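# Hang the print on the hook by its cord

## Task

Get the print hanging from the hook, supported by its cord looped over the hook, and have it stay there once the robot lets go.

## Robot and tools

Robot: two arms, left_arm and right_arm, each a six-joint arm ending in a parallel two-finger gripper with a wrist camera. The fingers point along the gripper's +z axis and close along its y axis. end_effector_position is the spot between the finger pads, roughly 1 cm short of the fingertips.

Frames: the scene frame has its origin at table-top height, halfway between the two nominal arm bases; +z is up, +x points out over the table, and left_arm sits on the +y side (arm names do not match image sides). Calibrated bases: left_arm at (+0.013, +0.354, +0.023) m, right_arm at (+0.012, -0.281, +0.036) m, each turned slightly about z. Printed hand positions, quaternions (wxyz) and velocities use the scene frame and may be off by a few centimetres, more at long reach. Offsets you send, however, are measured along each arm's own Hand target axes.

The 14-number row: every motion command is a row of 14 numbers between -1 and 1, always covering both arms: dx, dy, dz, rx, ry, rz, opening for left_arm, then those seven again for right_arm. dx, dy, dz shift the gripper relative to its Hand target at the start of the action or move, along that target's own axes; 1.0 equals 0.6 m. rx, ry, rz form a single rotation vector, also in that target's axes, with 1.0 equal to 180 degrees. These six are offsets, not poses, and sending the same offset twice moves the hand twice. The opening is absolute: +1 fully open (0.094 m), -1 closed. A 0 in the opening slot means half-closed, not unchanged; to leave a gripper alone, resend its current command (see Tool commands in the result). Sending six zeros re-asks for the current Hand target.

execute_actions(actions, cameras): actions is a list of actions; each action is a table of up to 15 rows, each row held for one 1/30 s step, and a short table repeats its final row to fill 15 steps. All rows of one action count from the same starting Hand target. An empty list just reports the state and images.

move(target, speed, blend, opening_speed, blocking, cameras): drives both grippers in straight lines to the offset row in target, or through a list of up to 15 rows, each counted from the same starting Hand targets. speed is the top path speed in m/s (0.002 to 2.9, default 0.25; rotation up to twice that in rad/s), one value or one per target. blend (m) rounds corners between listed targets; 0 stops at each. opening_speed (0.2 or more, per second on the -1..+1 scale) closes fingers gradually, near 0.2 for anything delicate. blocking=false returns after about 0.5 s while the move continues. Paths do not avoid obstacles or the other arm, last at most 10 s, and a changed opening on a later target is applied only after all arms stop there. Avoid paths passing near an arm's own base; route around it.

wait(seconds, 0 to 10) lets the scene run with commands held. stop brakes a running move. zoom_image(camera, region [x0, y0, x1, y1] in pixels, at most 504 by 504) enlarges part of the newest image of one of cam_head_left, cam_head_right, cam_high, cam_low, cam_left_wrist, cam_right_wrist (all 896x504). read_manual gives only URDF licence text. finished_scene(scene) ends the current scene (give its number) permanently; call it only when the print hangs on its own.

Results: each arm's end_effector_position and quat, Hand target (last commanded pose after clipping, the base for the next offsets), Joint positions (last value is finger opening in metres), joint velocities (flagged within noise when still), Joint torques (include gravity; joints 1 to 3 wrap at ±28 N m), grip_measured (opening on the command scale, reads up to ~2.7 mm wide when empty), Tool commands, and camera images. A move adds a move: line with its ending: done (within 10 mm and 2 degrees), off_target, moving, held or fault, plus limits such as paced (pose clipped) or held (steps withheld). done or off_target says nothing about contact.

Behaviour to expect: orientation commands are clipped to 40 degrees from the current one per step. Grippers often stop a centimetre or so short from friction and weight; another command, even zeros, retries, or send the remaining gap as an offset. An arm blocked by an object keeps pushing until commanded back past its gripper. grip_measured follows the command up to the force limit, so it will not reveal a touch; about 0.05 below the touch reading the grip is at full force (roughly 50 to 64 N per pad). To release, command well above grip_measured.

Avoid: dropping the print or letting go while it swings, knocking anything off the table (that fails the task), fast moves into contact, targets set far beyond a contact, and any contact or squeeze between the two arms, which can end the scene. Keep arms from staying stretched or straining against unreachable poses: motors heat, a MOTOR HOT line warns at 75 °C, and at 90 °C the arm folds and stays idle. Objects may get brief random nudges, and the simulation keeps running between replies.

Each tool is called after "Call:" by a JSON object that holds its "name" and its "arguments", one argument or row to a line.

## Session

Call:
{"name": "execute_actions", "arguments": {
  "actions": []
}}

Call:
{"name": "zoom_image", "arguments": {
  "camera": "cam_head_left",
  "region": [300, 60, 600, 280]
}}

Call:
{"name": "zoom_image", "arguments": {
  "camera": "cam_high",
  "region": [230, 80, 530, 310]
}}

Scene clock: 0.00 s.
left_arm: end_effector_position=(+0.4077, +0.4104, +0.1435) grip_measured=+1.000 end_effector_quat_wxyz=(+0.606, -0.081, +0.789, +0.067) | right_arm: end_effector_position=(+0.4237, -0.2532, +0.1639) grip_measured=+1.000 end_effector_quat_wxyz=(+0.613, -0.027, +0.789, +0.012)
Joint positions: left_arm=[0.041 1.502 0.366 0.874 -0.126 -0.026 0.094] | right_arm=[0.024 1.529 0.418 0.86 0.018 -0.009 0.094]
Joint velocities: within noise
Joint torques (N m): no reading
Heat: left arm: 45 °C; right arm: 39 °C.
Hand target: left_arm +0.4090, +0.4108, +0.1479; +0.610, -0.082, +0.785, +0.068 | right_arm +0.4267, -0.2530, +0.1741; +0.625, -0.026, +0.780, +0.013
Tool commands: left_gripper/opening=+1.0 right_gripper/opening=+1.0

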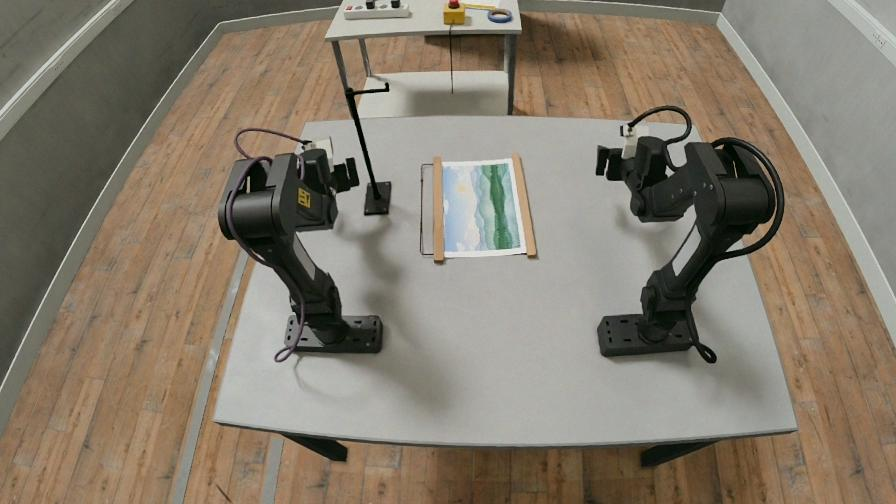

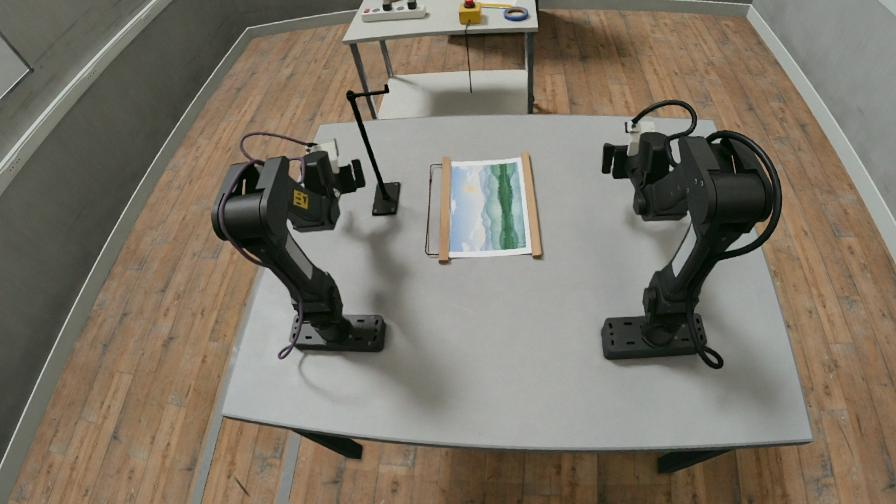

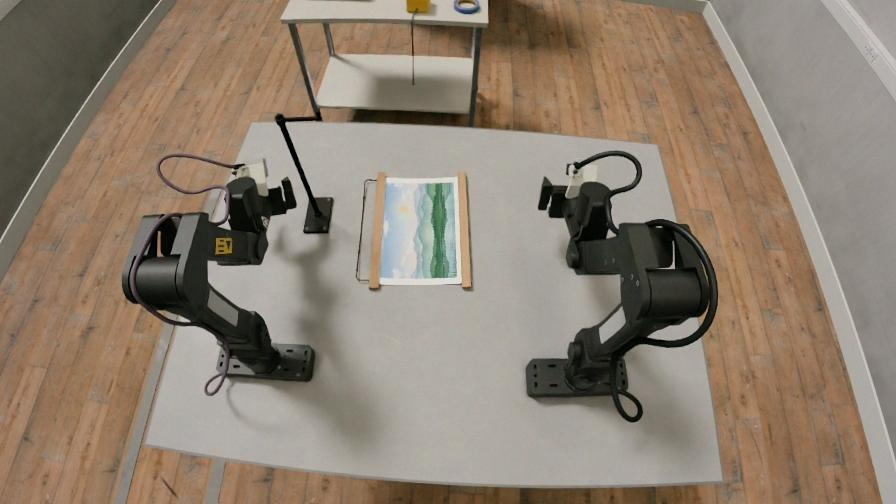

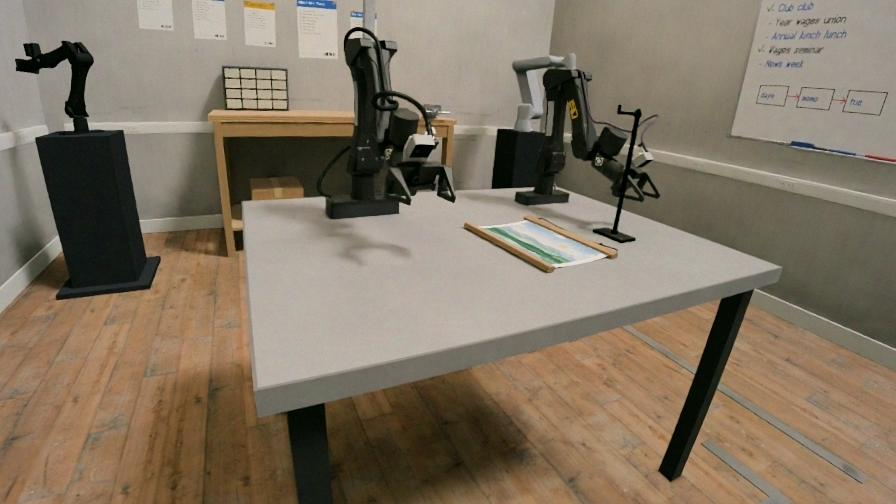

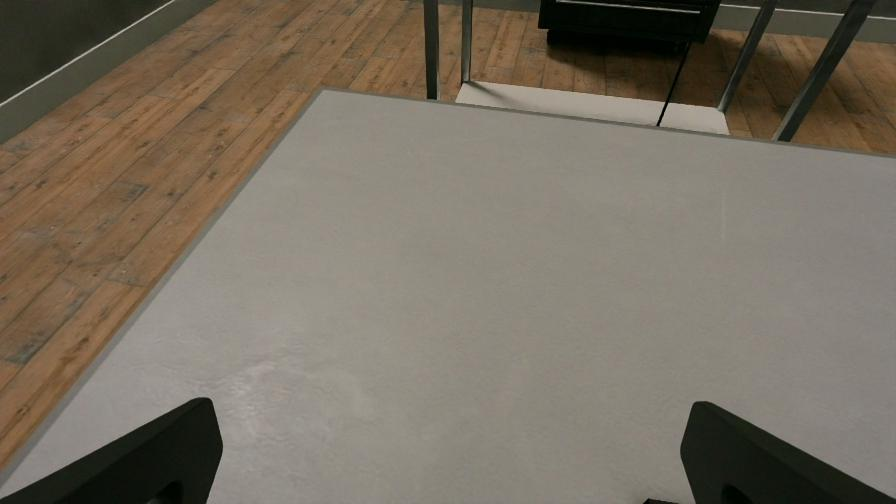

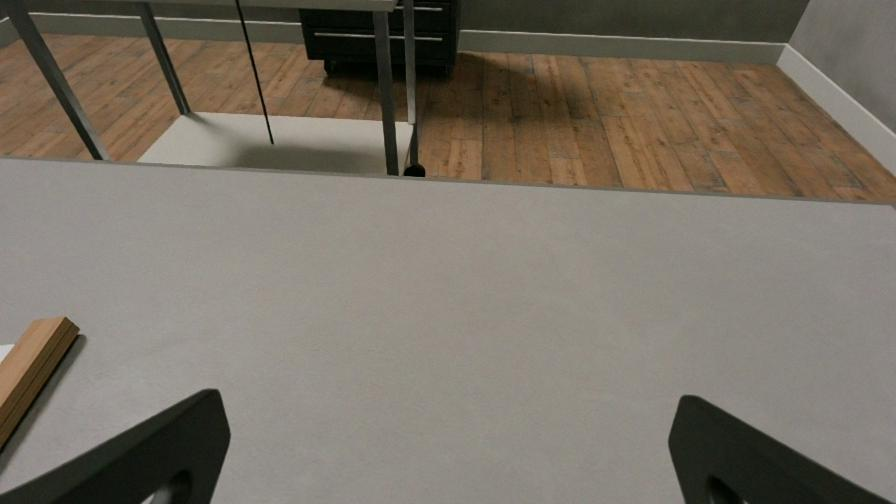

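Scaled by 1.680 from the camera's 896x504 image, which has a finer 1280x720 frame.

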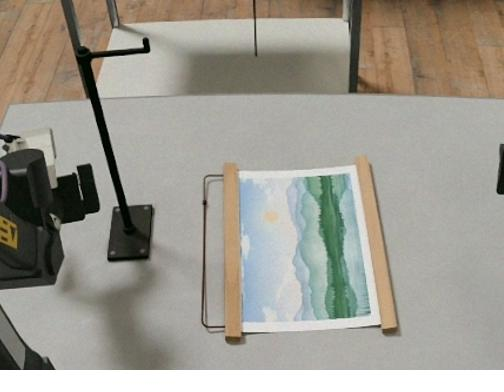

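Scaled by 1.680 from the camera's 896x504 image, which has a finer 1280x720 frame.

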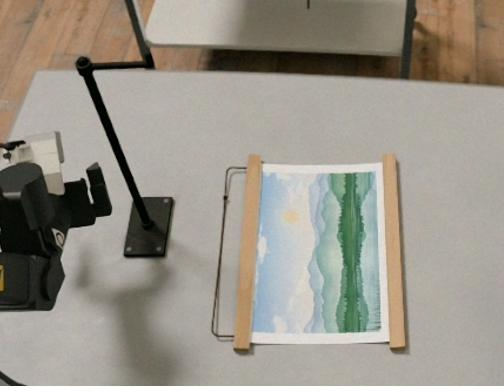

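Call:
{"name": "move", "arguments": {
  "target": [
    [-0.0654,-0.0236,-0.2313,0.011,0.126,0.013,-0.36,-0.077,0.03,-0.053,-0.114,-0.0217,-0.0114,1],
    [-0.0194,-0.317,-0.2852,0.023,0.273,0.027,-0.36,-0.154,0.061,-0.107,-0.228,-0.0435,-0.0229,1],
    [0.1262,-0.3669,-0.1148,0.0357,0.4196,0.0421,-0.36,-0.2315,0.0913,-0.1603,-0.3419,-0.0652,-0.0343,1]
  ],
  "speed": 0.25,
  "blend": [0.05,0.05,0]
}}

Scene clock: 7.90 s.
left_arm: end_effector_position=(+0.3709, +0.1788, +0.0898) grip_measured=-0.358 end_effector_quat_wxyz=(+0.008, -0.028, +1.000, +0.000) | right_arm: end_effector_position=(+0.3581, -0.1976, +0.3206) grip_measured=+1.000 end_effector_quat_wxyz=(+0.589, -0.369, +0.607, +0.385)
Joint positions: left_arm=[-0.503 2.066 1.686 -1.176 -0.008 -0.516 0.03] | right_arm=[-0.333 1.393 0.797 0.539 -1.411 -0.025 0.094]
Joint velocities: within noise
Joint torques (N m): left_arm=[0.29 -9.85 8.85 0.08 0.08 0.05] | right_arm=[-0.66 -3.69 7.79 1.45 -0.21 0.04]
Heat: left arm: 45 °C; right arm: 40 °C.
Hand target: left_arm +0.3718, +0.1779, +0.0899; +0.000, -0.026, +1.000, +0.000 | right_arm +0.3602, -0.2000, +0.3299; +0.596, -0.380, +0.597, +0.380
Off the commanded pose: left_arm 0.001 m, 1 deg | right_arm 0.010 m, 2 deg.
move: done

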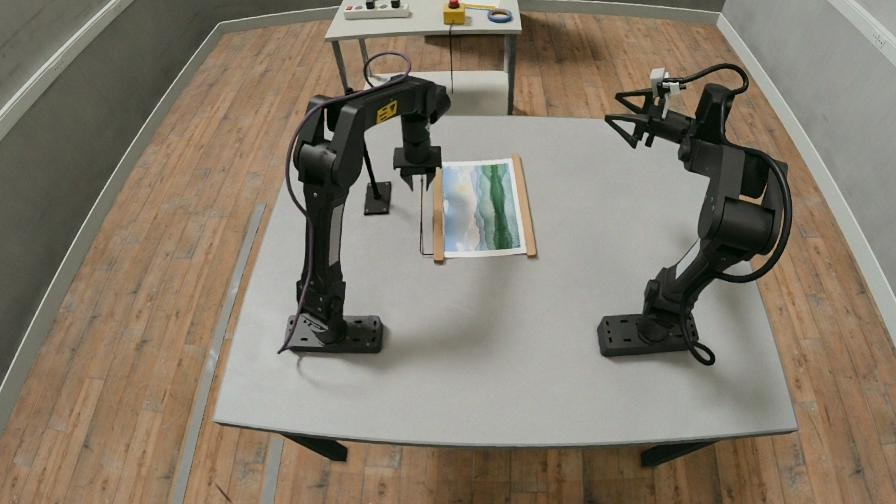

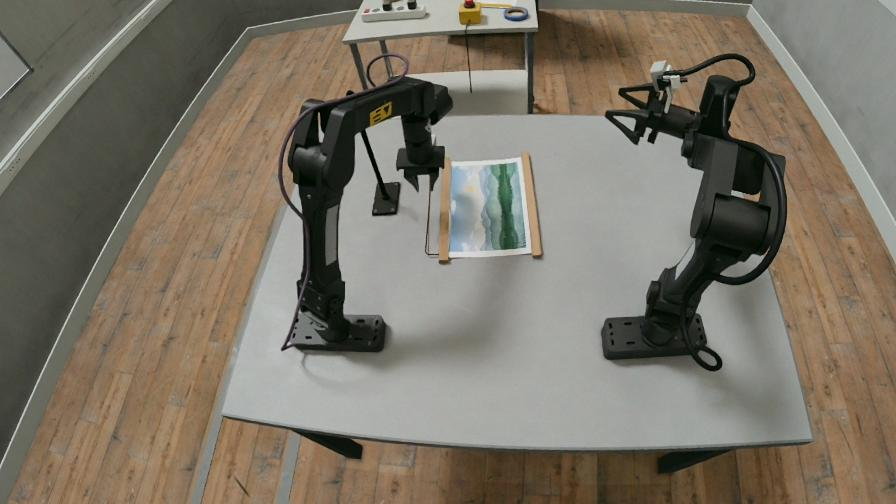

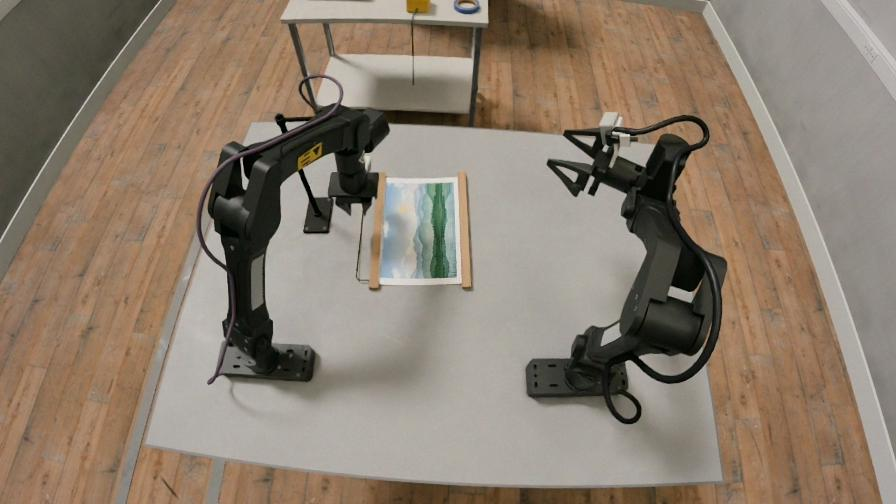

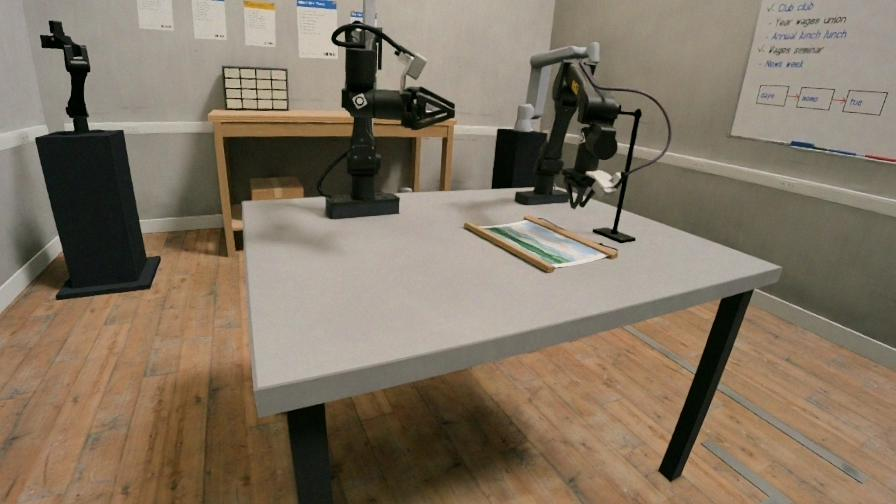

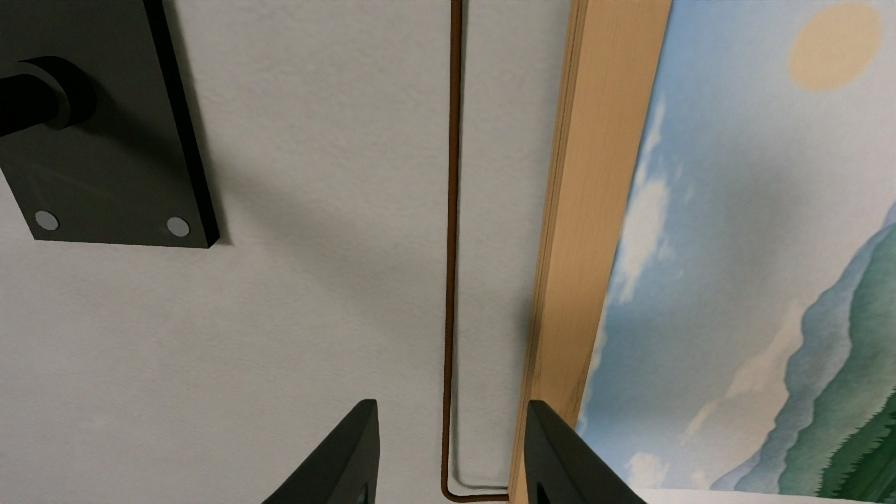

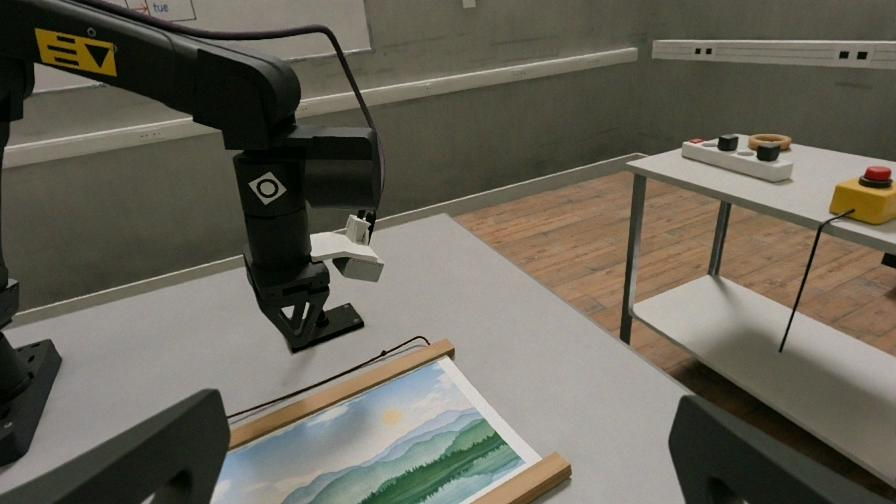

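Call:
{"name": "move", "arguments": {
  "target": [
    [0.0064,0.0053,0.1,0,0,0,-0.36,0,0,0,0,0,0,1],
    [0.0064,0.0053,0.135,0,0,0,-0.36,0,0,0,0,0,0,1]
  ],
  "speed": [0.15,0.05],
  "cameras": ["cam_left_wrist","cam_right_wrist"]
}}

Scene clock: 11.03 s.
left_arm: end_effector_position=(+0.3766, +0.1757, +0.0228) grip_measured=-0.358 end_effector_quat_wxyz=(+0.022, -0.026, +0.999, -0.008) | right_arm: end_effector_position=(+0.3579, -0.1975, +0.3206) grip_measured=+1.000 end_effector_quat_wxyz=(+0.589, -0.369, +0.607, +0.386)
Joint positions: left_arm=[-0.503 2.129 1.506 -0.901 -0.007 -0.514 0.03] | right_arm=[-0.333 1.393 0.797 0.539 -1.412 -0.023 0.094]
Joint velocities: within noise
Joint torques (N m): left_arm=[0.44 -9.65 4.75 0.33 0.08 0.06] | right_arm=[-0.64 -3.7 7.76 1.46 -0.2 0.04]
Heat: left arm: 46 °C; right arm: 40 °C.
Hand target: left_arm +0.3679, +0.1808, +0.0091; +0.000, -0.026, +1.000, +0.000 | right_arm +0.3601, -0.1999, +0.3299; +0.596, -0.380, +0.597, +0.380
Off the commanded pose: left_arm 0.017 m, 3 deg | right_arm 0.010 m, 2 deg.
move: off_target (left_arm)
Images, in order (width x height): cam_left_wrist 896x504, cam_right_wrist 896x504.

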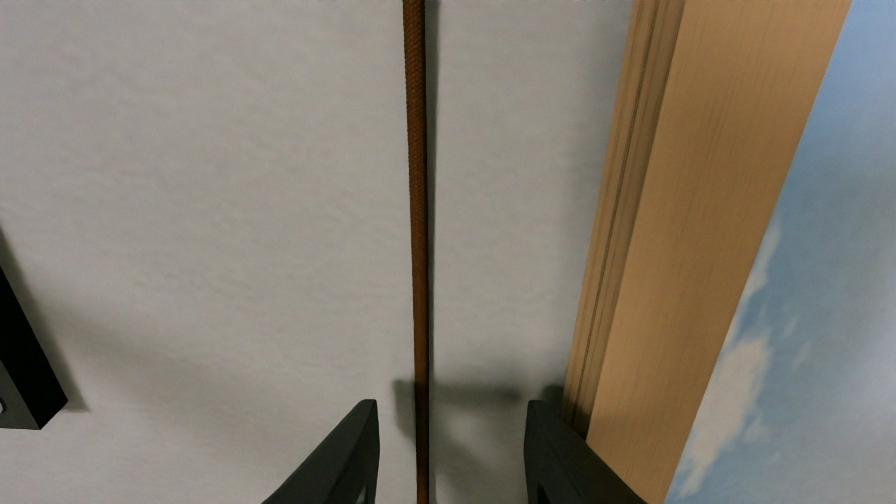

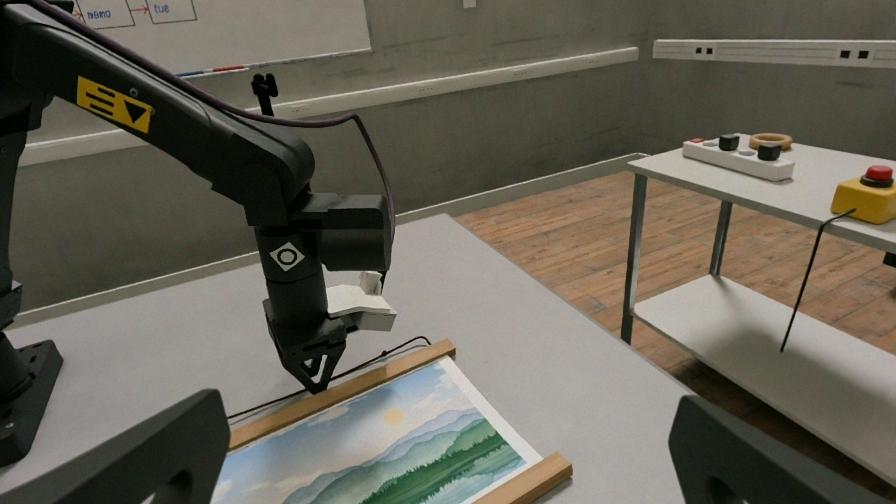

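Call:
{"name": "move", "arguments": {
  "target": [0.0094,0.0122,0.0217,0,0,0,-0.36,0,0,0,0,0,0,1],
  "speed": 0.05,
  "cameras": ["cam_left_wrist"]
}}

Scene clock: 12.17 s.
left_arm: end_effector_position=(+0.3716, +0.1789, +0.0134) grip_measured=-0.359 end_effector_quat_wxyz=(+0.018, -0.024, +0.999, -0.012) | right_arm: end_effector_position=(+0.3579, -0.1975, +0.3206) grip_measured=+1.000 end_effector_quat_wxyz=(+0.589, -0.369, +0.607, +0.386)
Joint positions: left_arm=[-0.496 2.125 1.459 -0.861 0.004 -0.503 0.03] | right_arm=[-0.333 1.393 0.797 0.539 -1.412 -0.023 0.094]
Joint velocities: within noise
Joint torques (N m): left_arm=[0.64 -9.78 2.82 0.63 -0.02 0.03] | right_arm=[-0.65 -3.7 7.77 1.47 -0.2 0.04]
Heat: left arm: 46 °C; right arm: 40 °C.
Hand target: left_arm +0.3618, +0.1878, -0.0041; +0.000, -0.026, +1.000, +0.000 | right_arm +0.3601, -0.1999, +0.3299; +0.596, -0.380, +0.597, +0.380
Off the commanded pose: left_arm 0.022 m, 3 deg | right_arm 0.010 m, 2 deg.
move: off_target (left_arm)
Images, in order (width x height): cam_left_wrist 896x504.

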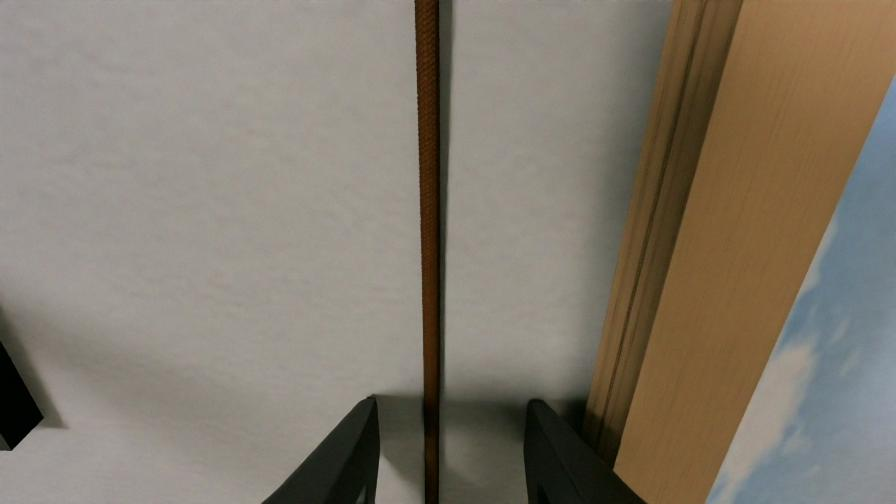

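Call:
{"name": "move", "arguments": {
  "target": [0,0,0,0,0,0,-1,0,0,0,0,0,0,1],
  "speed": 0.05,
  "opening_speed": 0.6,
  "cameras": ["cam_left_wrist"]
}}

Call:
{"name": "zoom_image", "arguments": {
  "camera": "cam_left_wrist",
  "region": [330, 350, 600, 504]
}}

Scene clock: 13.77 s.
left_arm: end_effector_position=(+0.3732, +0.1743, +0.0137) grip_measured=-0.982 end_effector_quat_wxyz=(+0.020, -0.023, +0.999, -0.024) | right_arm: end_effector_position=(+0.3579, -0.1975, +0.3206) grip_measured=+1.000 end_effector_quat_wxyz=(+0.589, -0.369, +0.607, +0.386)
Joint positions: left_arm=[-0.496 2.124 1.458 -0.847 0.023 -0.502 0.001] | right_arm=[-0.333 1.393 0.797 0.539 -1.412 -0.023 0.094]
Joint velocities: within noise
Joint torques (N m): left_arm=[0.7 -9.77 2.89 0.46 -0.17 0.02] | right_arm=[-0.65 -3.69 7.76 1.46 -0.2 0.04]
Heat: left arm: 47 °C; right arm: 40 °C.
Hand target: left_arm +0.3619, +0.1878, -0.0040; +0.000, -0.026, +1.000, +0.000 | right_arm +0.3601, -0.1999, +0.3299; +0.596, -0.380, +0.597, +0.380
Off the commanded pose: left_arm 0.025 m, 4 deg | right_arm 0.010 m, 2 deg.
move: off_target (left_arm)
Images, in order (width x height): cam_left_wrist 896x504.

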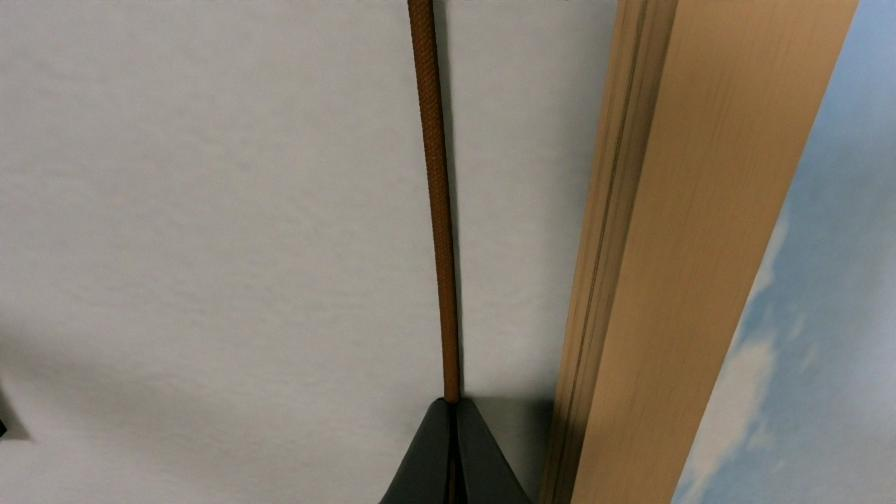

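Scaled by 1.867 from the camera's 896x504 image, which has a finer 1280x720 frame.

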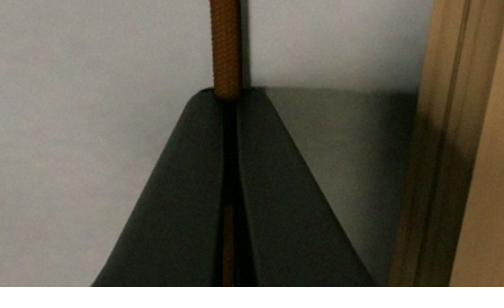

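Call:
{"name": "move", "arguments": {
  "target": [
    [-0.008,-0.0388,-0.19,0,-0.056,0,-1,0,0,0,0,0,0,1],
    [-0.0037,-0.122,-0.34,0,-0.139,0,-1,0,0,0,0,0,0,1],
    [-0.0082,-0.164,-0.49,0,-0.25,0,-1,0,0,0,0,0,0,1],
    [-0.0228,-0.1397,-0.6233,0,-0.333,0,-1,0,0,0,0,0,0,1],
    [-0.034,-0.0518,-0.7067,0,-0.361,0,-1,0,0,0,0,0,0,1]
  ],
  "speed": [0.12,0.15,0.15,0.14,0.08],
  "blend": [0.03,0.03,0.03,0.03,0]
}}

Call:
{"name": "zoom_image", "arguments": {
  "camera": "cam_right_wrist",
  "region": [140, 0, 460, 180]
}}

Call:
{"name": "zoom_image", "arguments": {
  "camera": "cam_low",
  "region": [480, 0, 730, 260]
}}

Scene clock: 20.77 s.
left_arm: end_effector_position=(+0.3856, +0.1487, +0.3929) grip_measured=-0.983 end_effector_quat_wxyz=(+0.509, -0.001, +0.860, +0.029) | right_arm: end_effector_position=(+0.3579, -0.1975, +0.3206) grip_measured=+1.000 end_effector_quat_wxyz=(+0.589, -0.369, +0.607, +0.386)
Joint positions: left_arm=[-0.825 1.6 1.846 -0.933 -0.714 -0.437 0.001] | right_arm=[-0.333 1.393 0.797 0.539 -1.412 -0.023 0.094]
Joint velocities: within noise
Joint torques (N m): left_arm=[0.7 -10.37 8.42 2.04 -0.41 0.02] | right_arm=[-0.65 -3.69 7.77 1.46 -0.21 0.03]
Heat: left arm: 49 °C; right arm: 40 °C.
Hand target: left_arm +0.3840, +0.1579, +0.4200; +0.537, -0.022, +0.843, +0.014 | right_arm +0.3601, -0.1999, +0.3299; +0.596, -0.380, +0.597, +0.380
Off the commanded pose: left_arm 0.029 m, 5 deg | right_arm 0.010 m, 2 deg.
move: off_target (left_arm)

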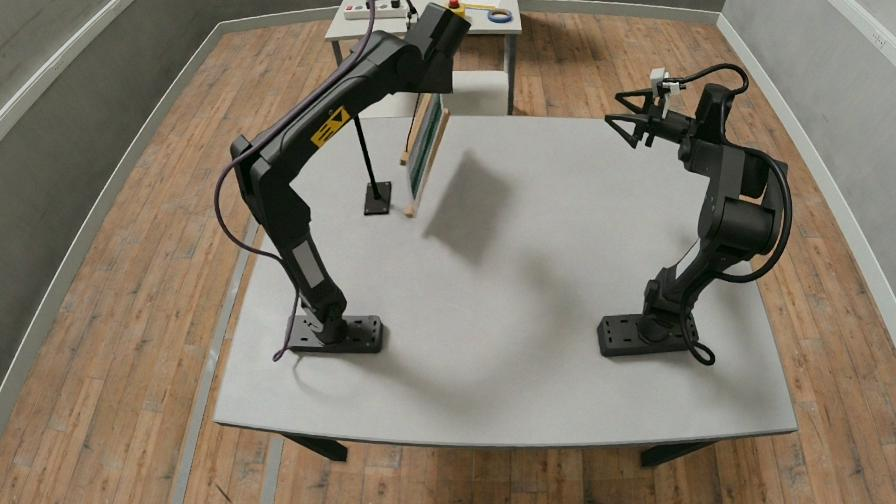

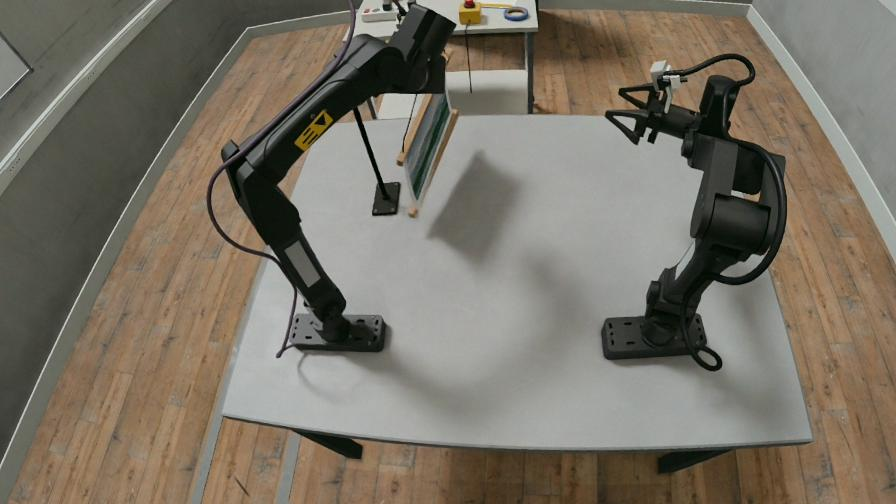

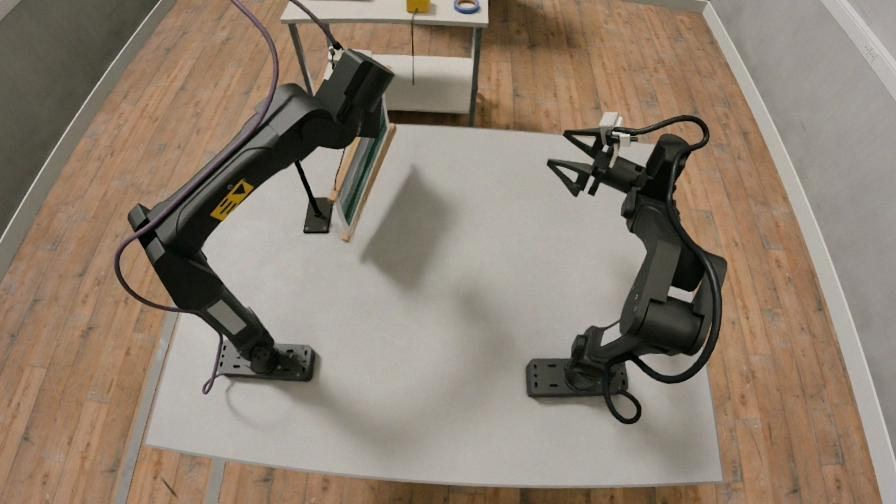

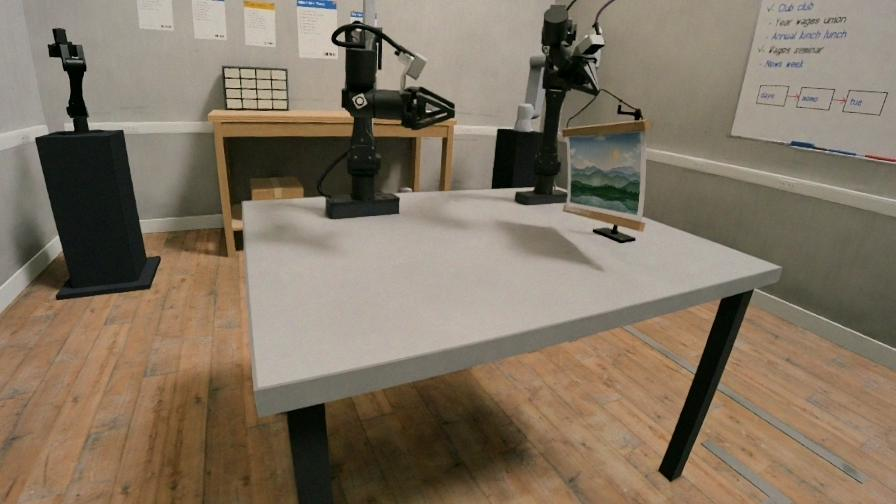

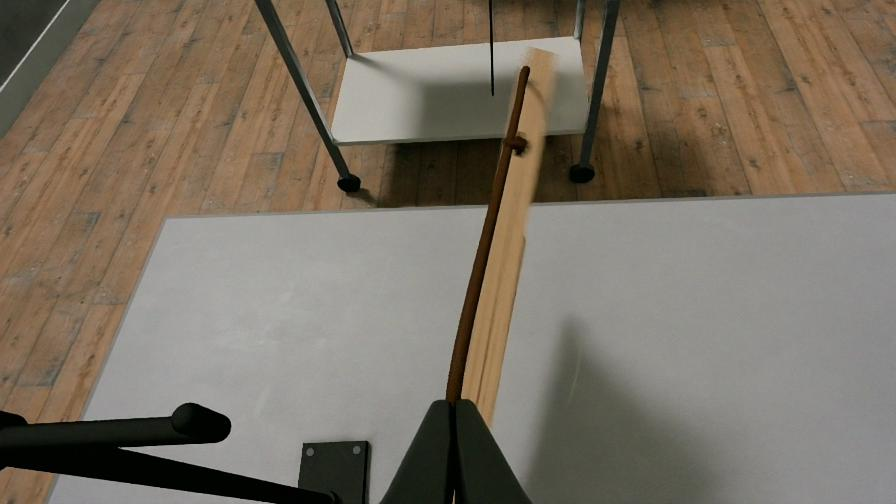

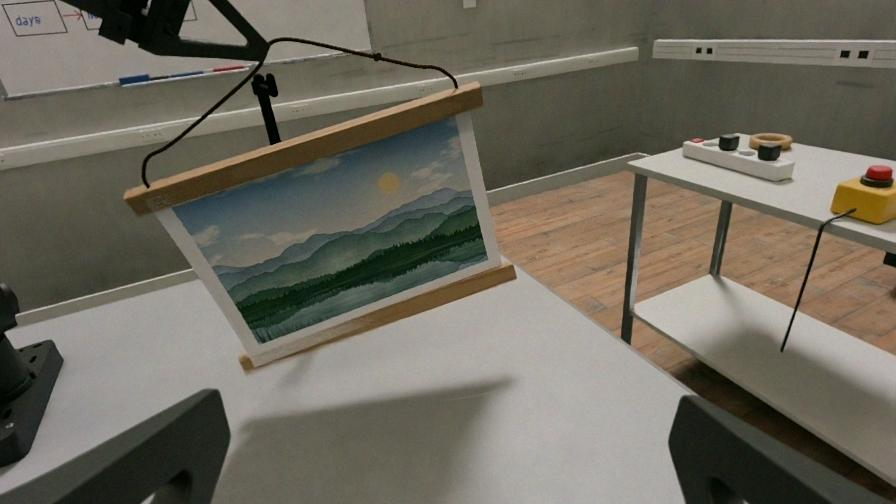

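Scaled by 1.575 from the camera's 896x504 image, which has a finer 1280x720 frame.

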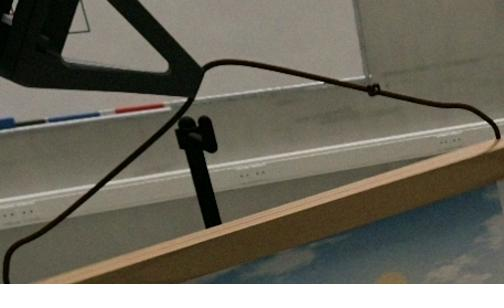

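Scaled by 1.938 from the camera's 896x504 image, which has a finer 1280x720 frame.

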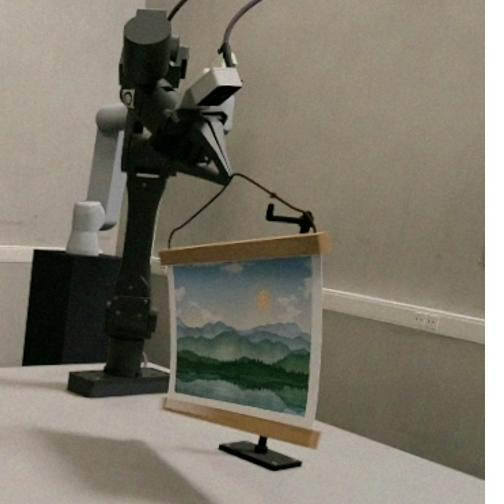

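Call:
{"name": "move", "arguments": {
  "target": [-0.0137,0.0587,-0.0102,0,0,0,-1,0,0,0,0,0,0,1],
  "speed": 0.07,
  "cameras": ["cam_low","cam_left_wrist","cam_right_wrist"]
}}

Call:
{"name": "zoom_image", "arguments": {
  "camera": "cam_right_wrist",
  "region": [200, 0, 420, 124]
}}

Scene clock: 25.07 s.
left_arm: end_effector_position=(+0.3837, +0.1841, +0.4207) grip_measured=-0.983 end_effector_quat_wxyz=(+0.523, -0.012, +0.852, +0.014) | right_arm: end_effector_position=(+0.3579, -0.1975, +0.3206) grip_measured=+1.000 end_effector_quat_wxyz=(+0.589, -0.369, +0.607, +0.386)
Joint positions: left_arm=[-0.739 1.516 1.846 -0.93 -0.644 -0.377 0.001] | right_arm=[-0.333 1.393 0.797 0.539 -1.412 -0.023 0.094]
Joint velocities: within noise
Joint torques (N m): left_arm=[0.58 -8.98 5.23 2.04 -0.37 0.04] | right_arm=[-0.65 -3.69 7.77 1.47 -0.2 0.03]
Heat: left arm: 49 °C; right arm: 40 °C.
Hand target: left_arm +0.3801, +0.1931, +0.4301; +0.537, -0.022, +0.843, +0.014 | right_arm +0.3601, -0.1999, +0.3299; +0.596, -0.380, +0.597, +0.380
Off the commanded pose: left_arm 0.013 m, 2 deg | right_arm 0.010 m, 2 deg.
move: off_target (left_arm)
Images, in order (width x height): cam_low 896x504, cam_left_wrist 896x504, cam_right_wrist 896x504.

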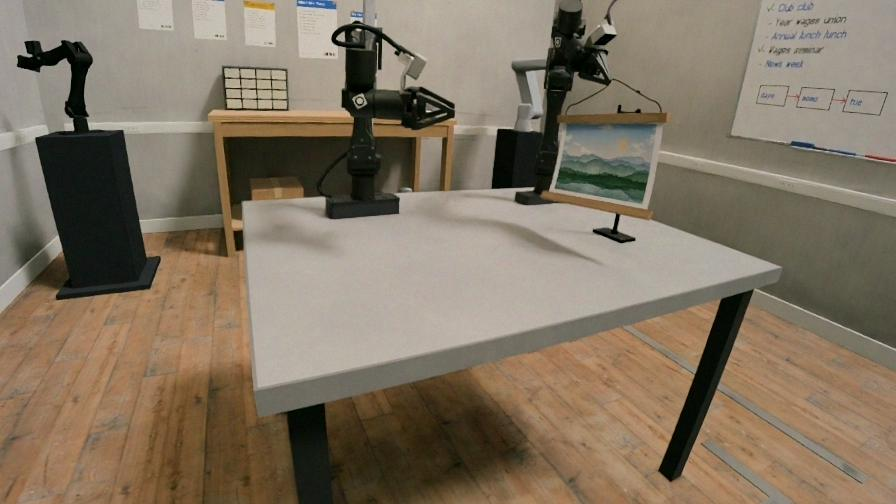

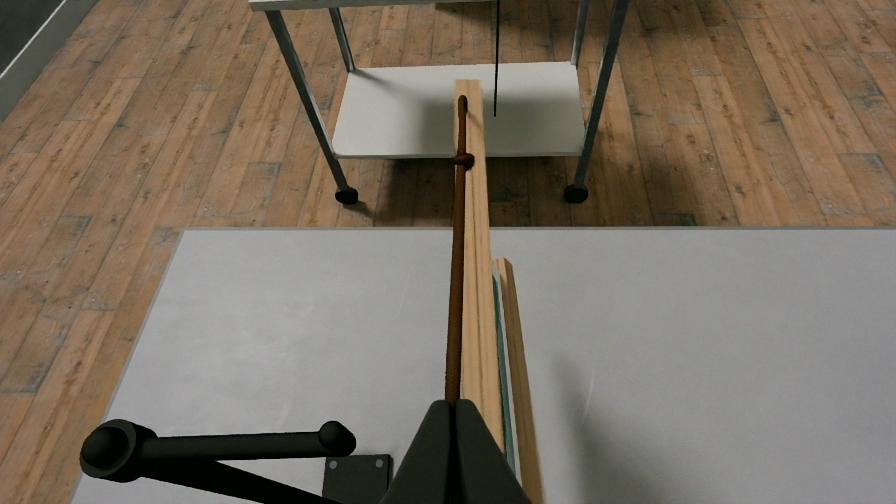

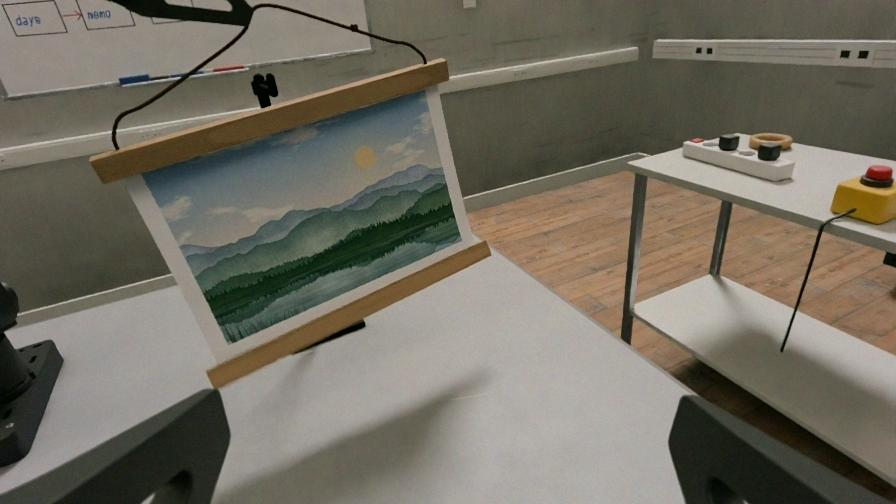

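Scaled by 2.291 from the camera's 896x504 image, which has a finer 1280x720 frame.

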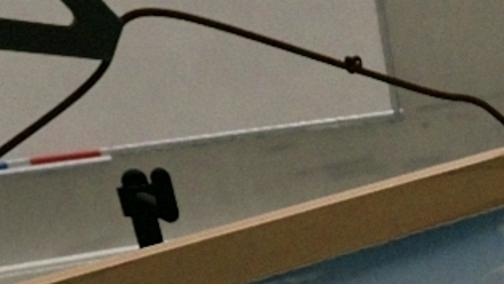

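Call:
{"name": "move", "arguments": {
  "target": [0.0192,0.1123,0.0163,0,0,0,-1,0,0,0,0,0,0,1],
  "speed": 0.05,
  "cameras": ["cam_low","cam_left_wrist","cam_right_wrist"]
}}

Call:
{"name": "zoom_image", "arguments": {
  "camera": "cam_right_wrist",
  "region": [180, 0, 400, 124]
}}

Call:
{"name": "zoom_image", "arguments": {
  "camera": "cam_left_wrist",
  "region": [200, 300, 600, 504]
}}

Scene clock: 28.13 s.
left_arm: end_effector_position=(+0.3840, +0.2547, +0.4012) grip_measured=-0.983 end_effector_quat_wxyz=(+0.514, -0.012, +0.857, +0.020) | right_arm: end_effector_position=(+0.3579, -0.1975, +0.3206) grip_measured=+1.000 end_effector_quat_wxyz=(+0.589, -0.369, +0.607, +0.386)
Joint positions: left_arm=[-0.512 1.341 1.613 -0.823 -0.458 -0.241 0.001] | right_arm=[-0.333 1.393 0.797 0.539 -1.412 -0.023 0.094]
Joint velocities: within noise
Joint torques (N m): left_arm=[0.59 -7.76 5.79 2.35 -0.2 0.03] | right_arm=[-0.66 -3.7 7.76 1.47 -0.2 0.04]
Heat: left arm: 49 °C; right arm: 40 °C.
Hand target: left_arm +0.3806, +0.2606, +0.4155; +0.537, -0.022, +0.843, +0.014 | right_arm +0.3601, -0.1999, +0.3299; +0.596, -0.380, +0.597, +0.380
Off the commanded pose: left_arm 0.016 m, 3 deg | right_arm 0.010 m, 2 deg.
move: off_target (left_arm)
Images, in order (width x height): cam_low 896x504, cam_left_wrist 896x504, cam_right_wrist 896x504.

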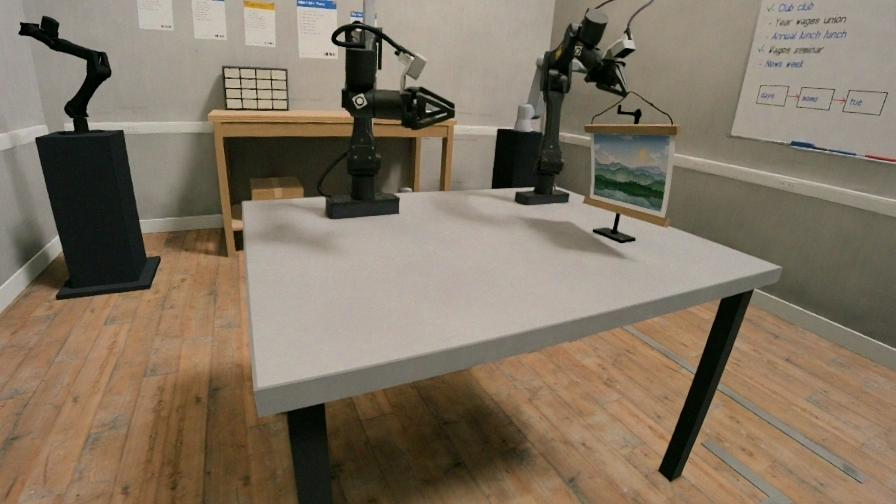

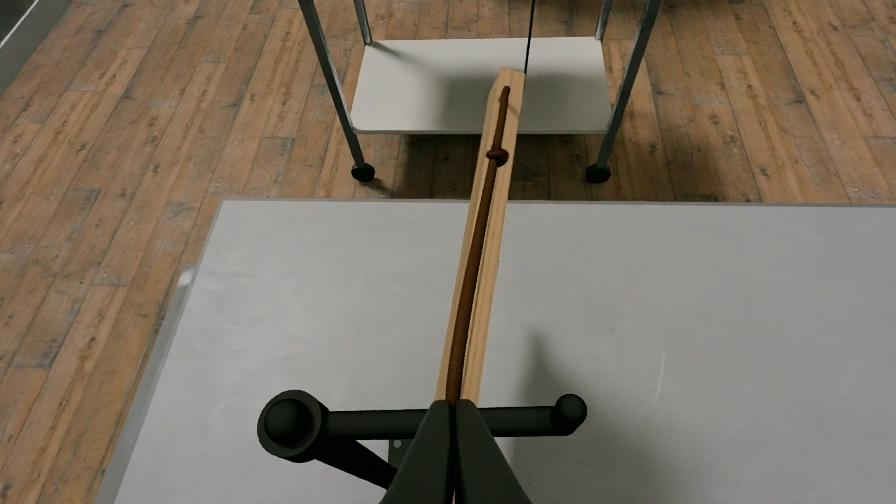

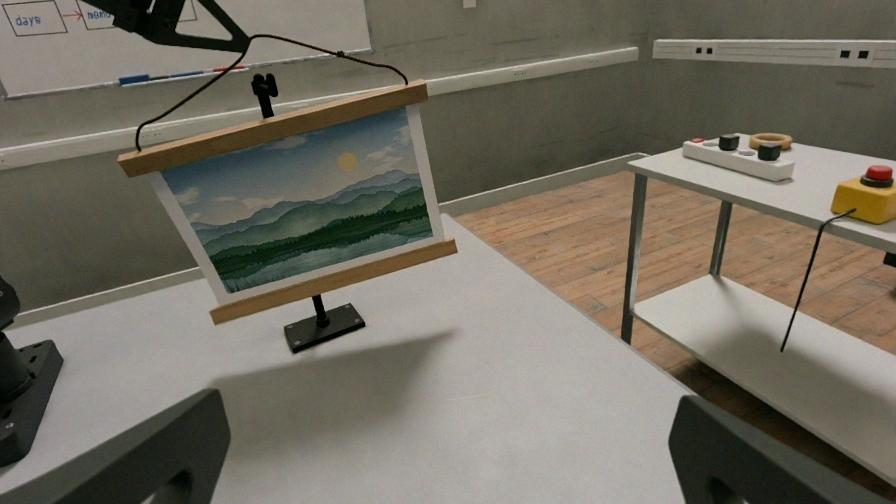

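Scaled by 2.291 from the camera's 896x504 image, which has a finer 1280x720 frame.

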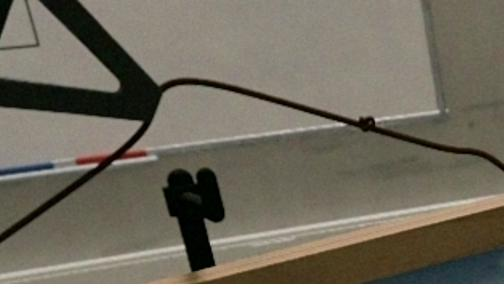

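Scaled by 1.260 from the camera's 896x504 image, which has a finer 1280x720 frame.

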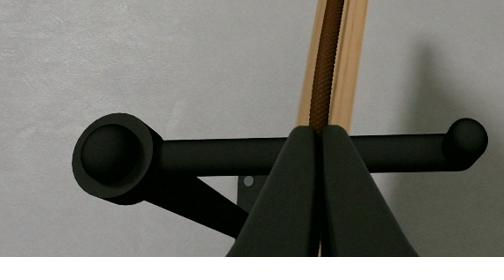

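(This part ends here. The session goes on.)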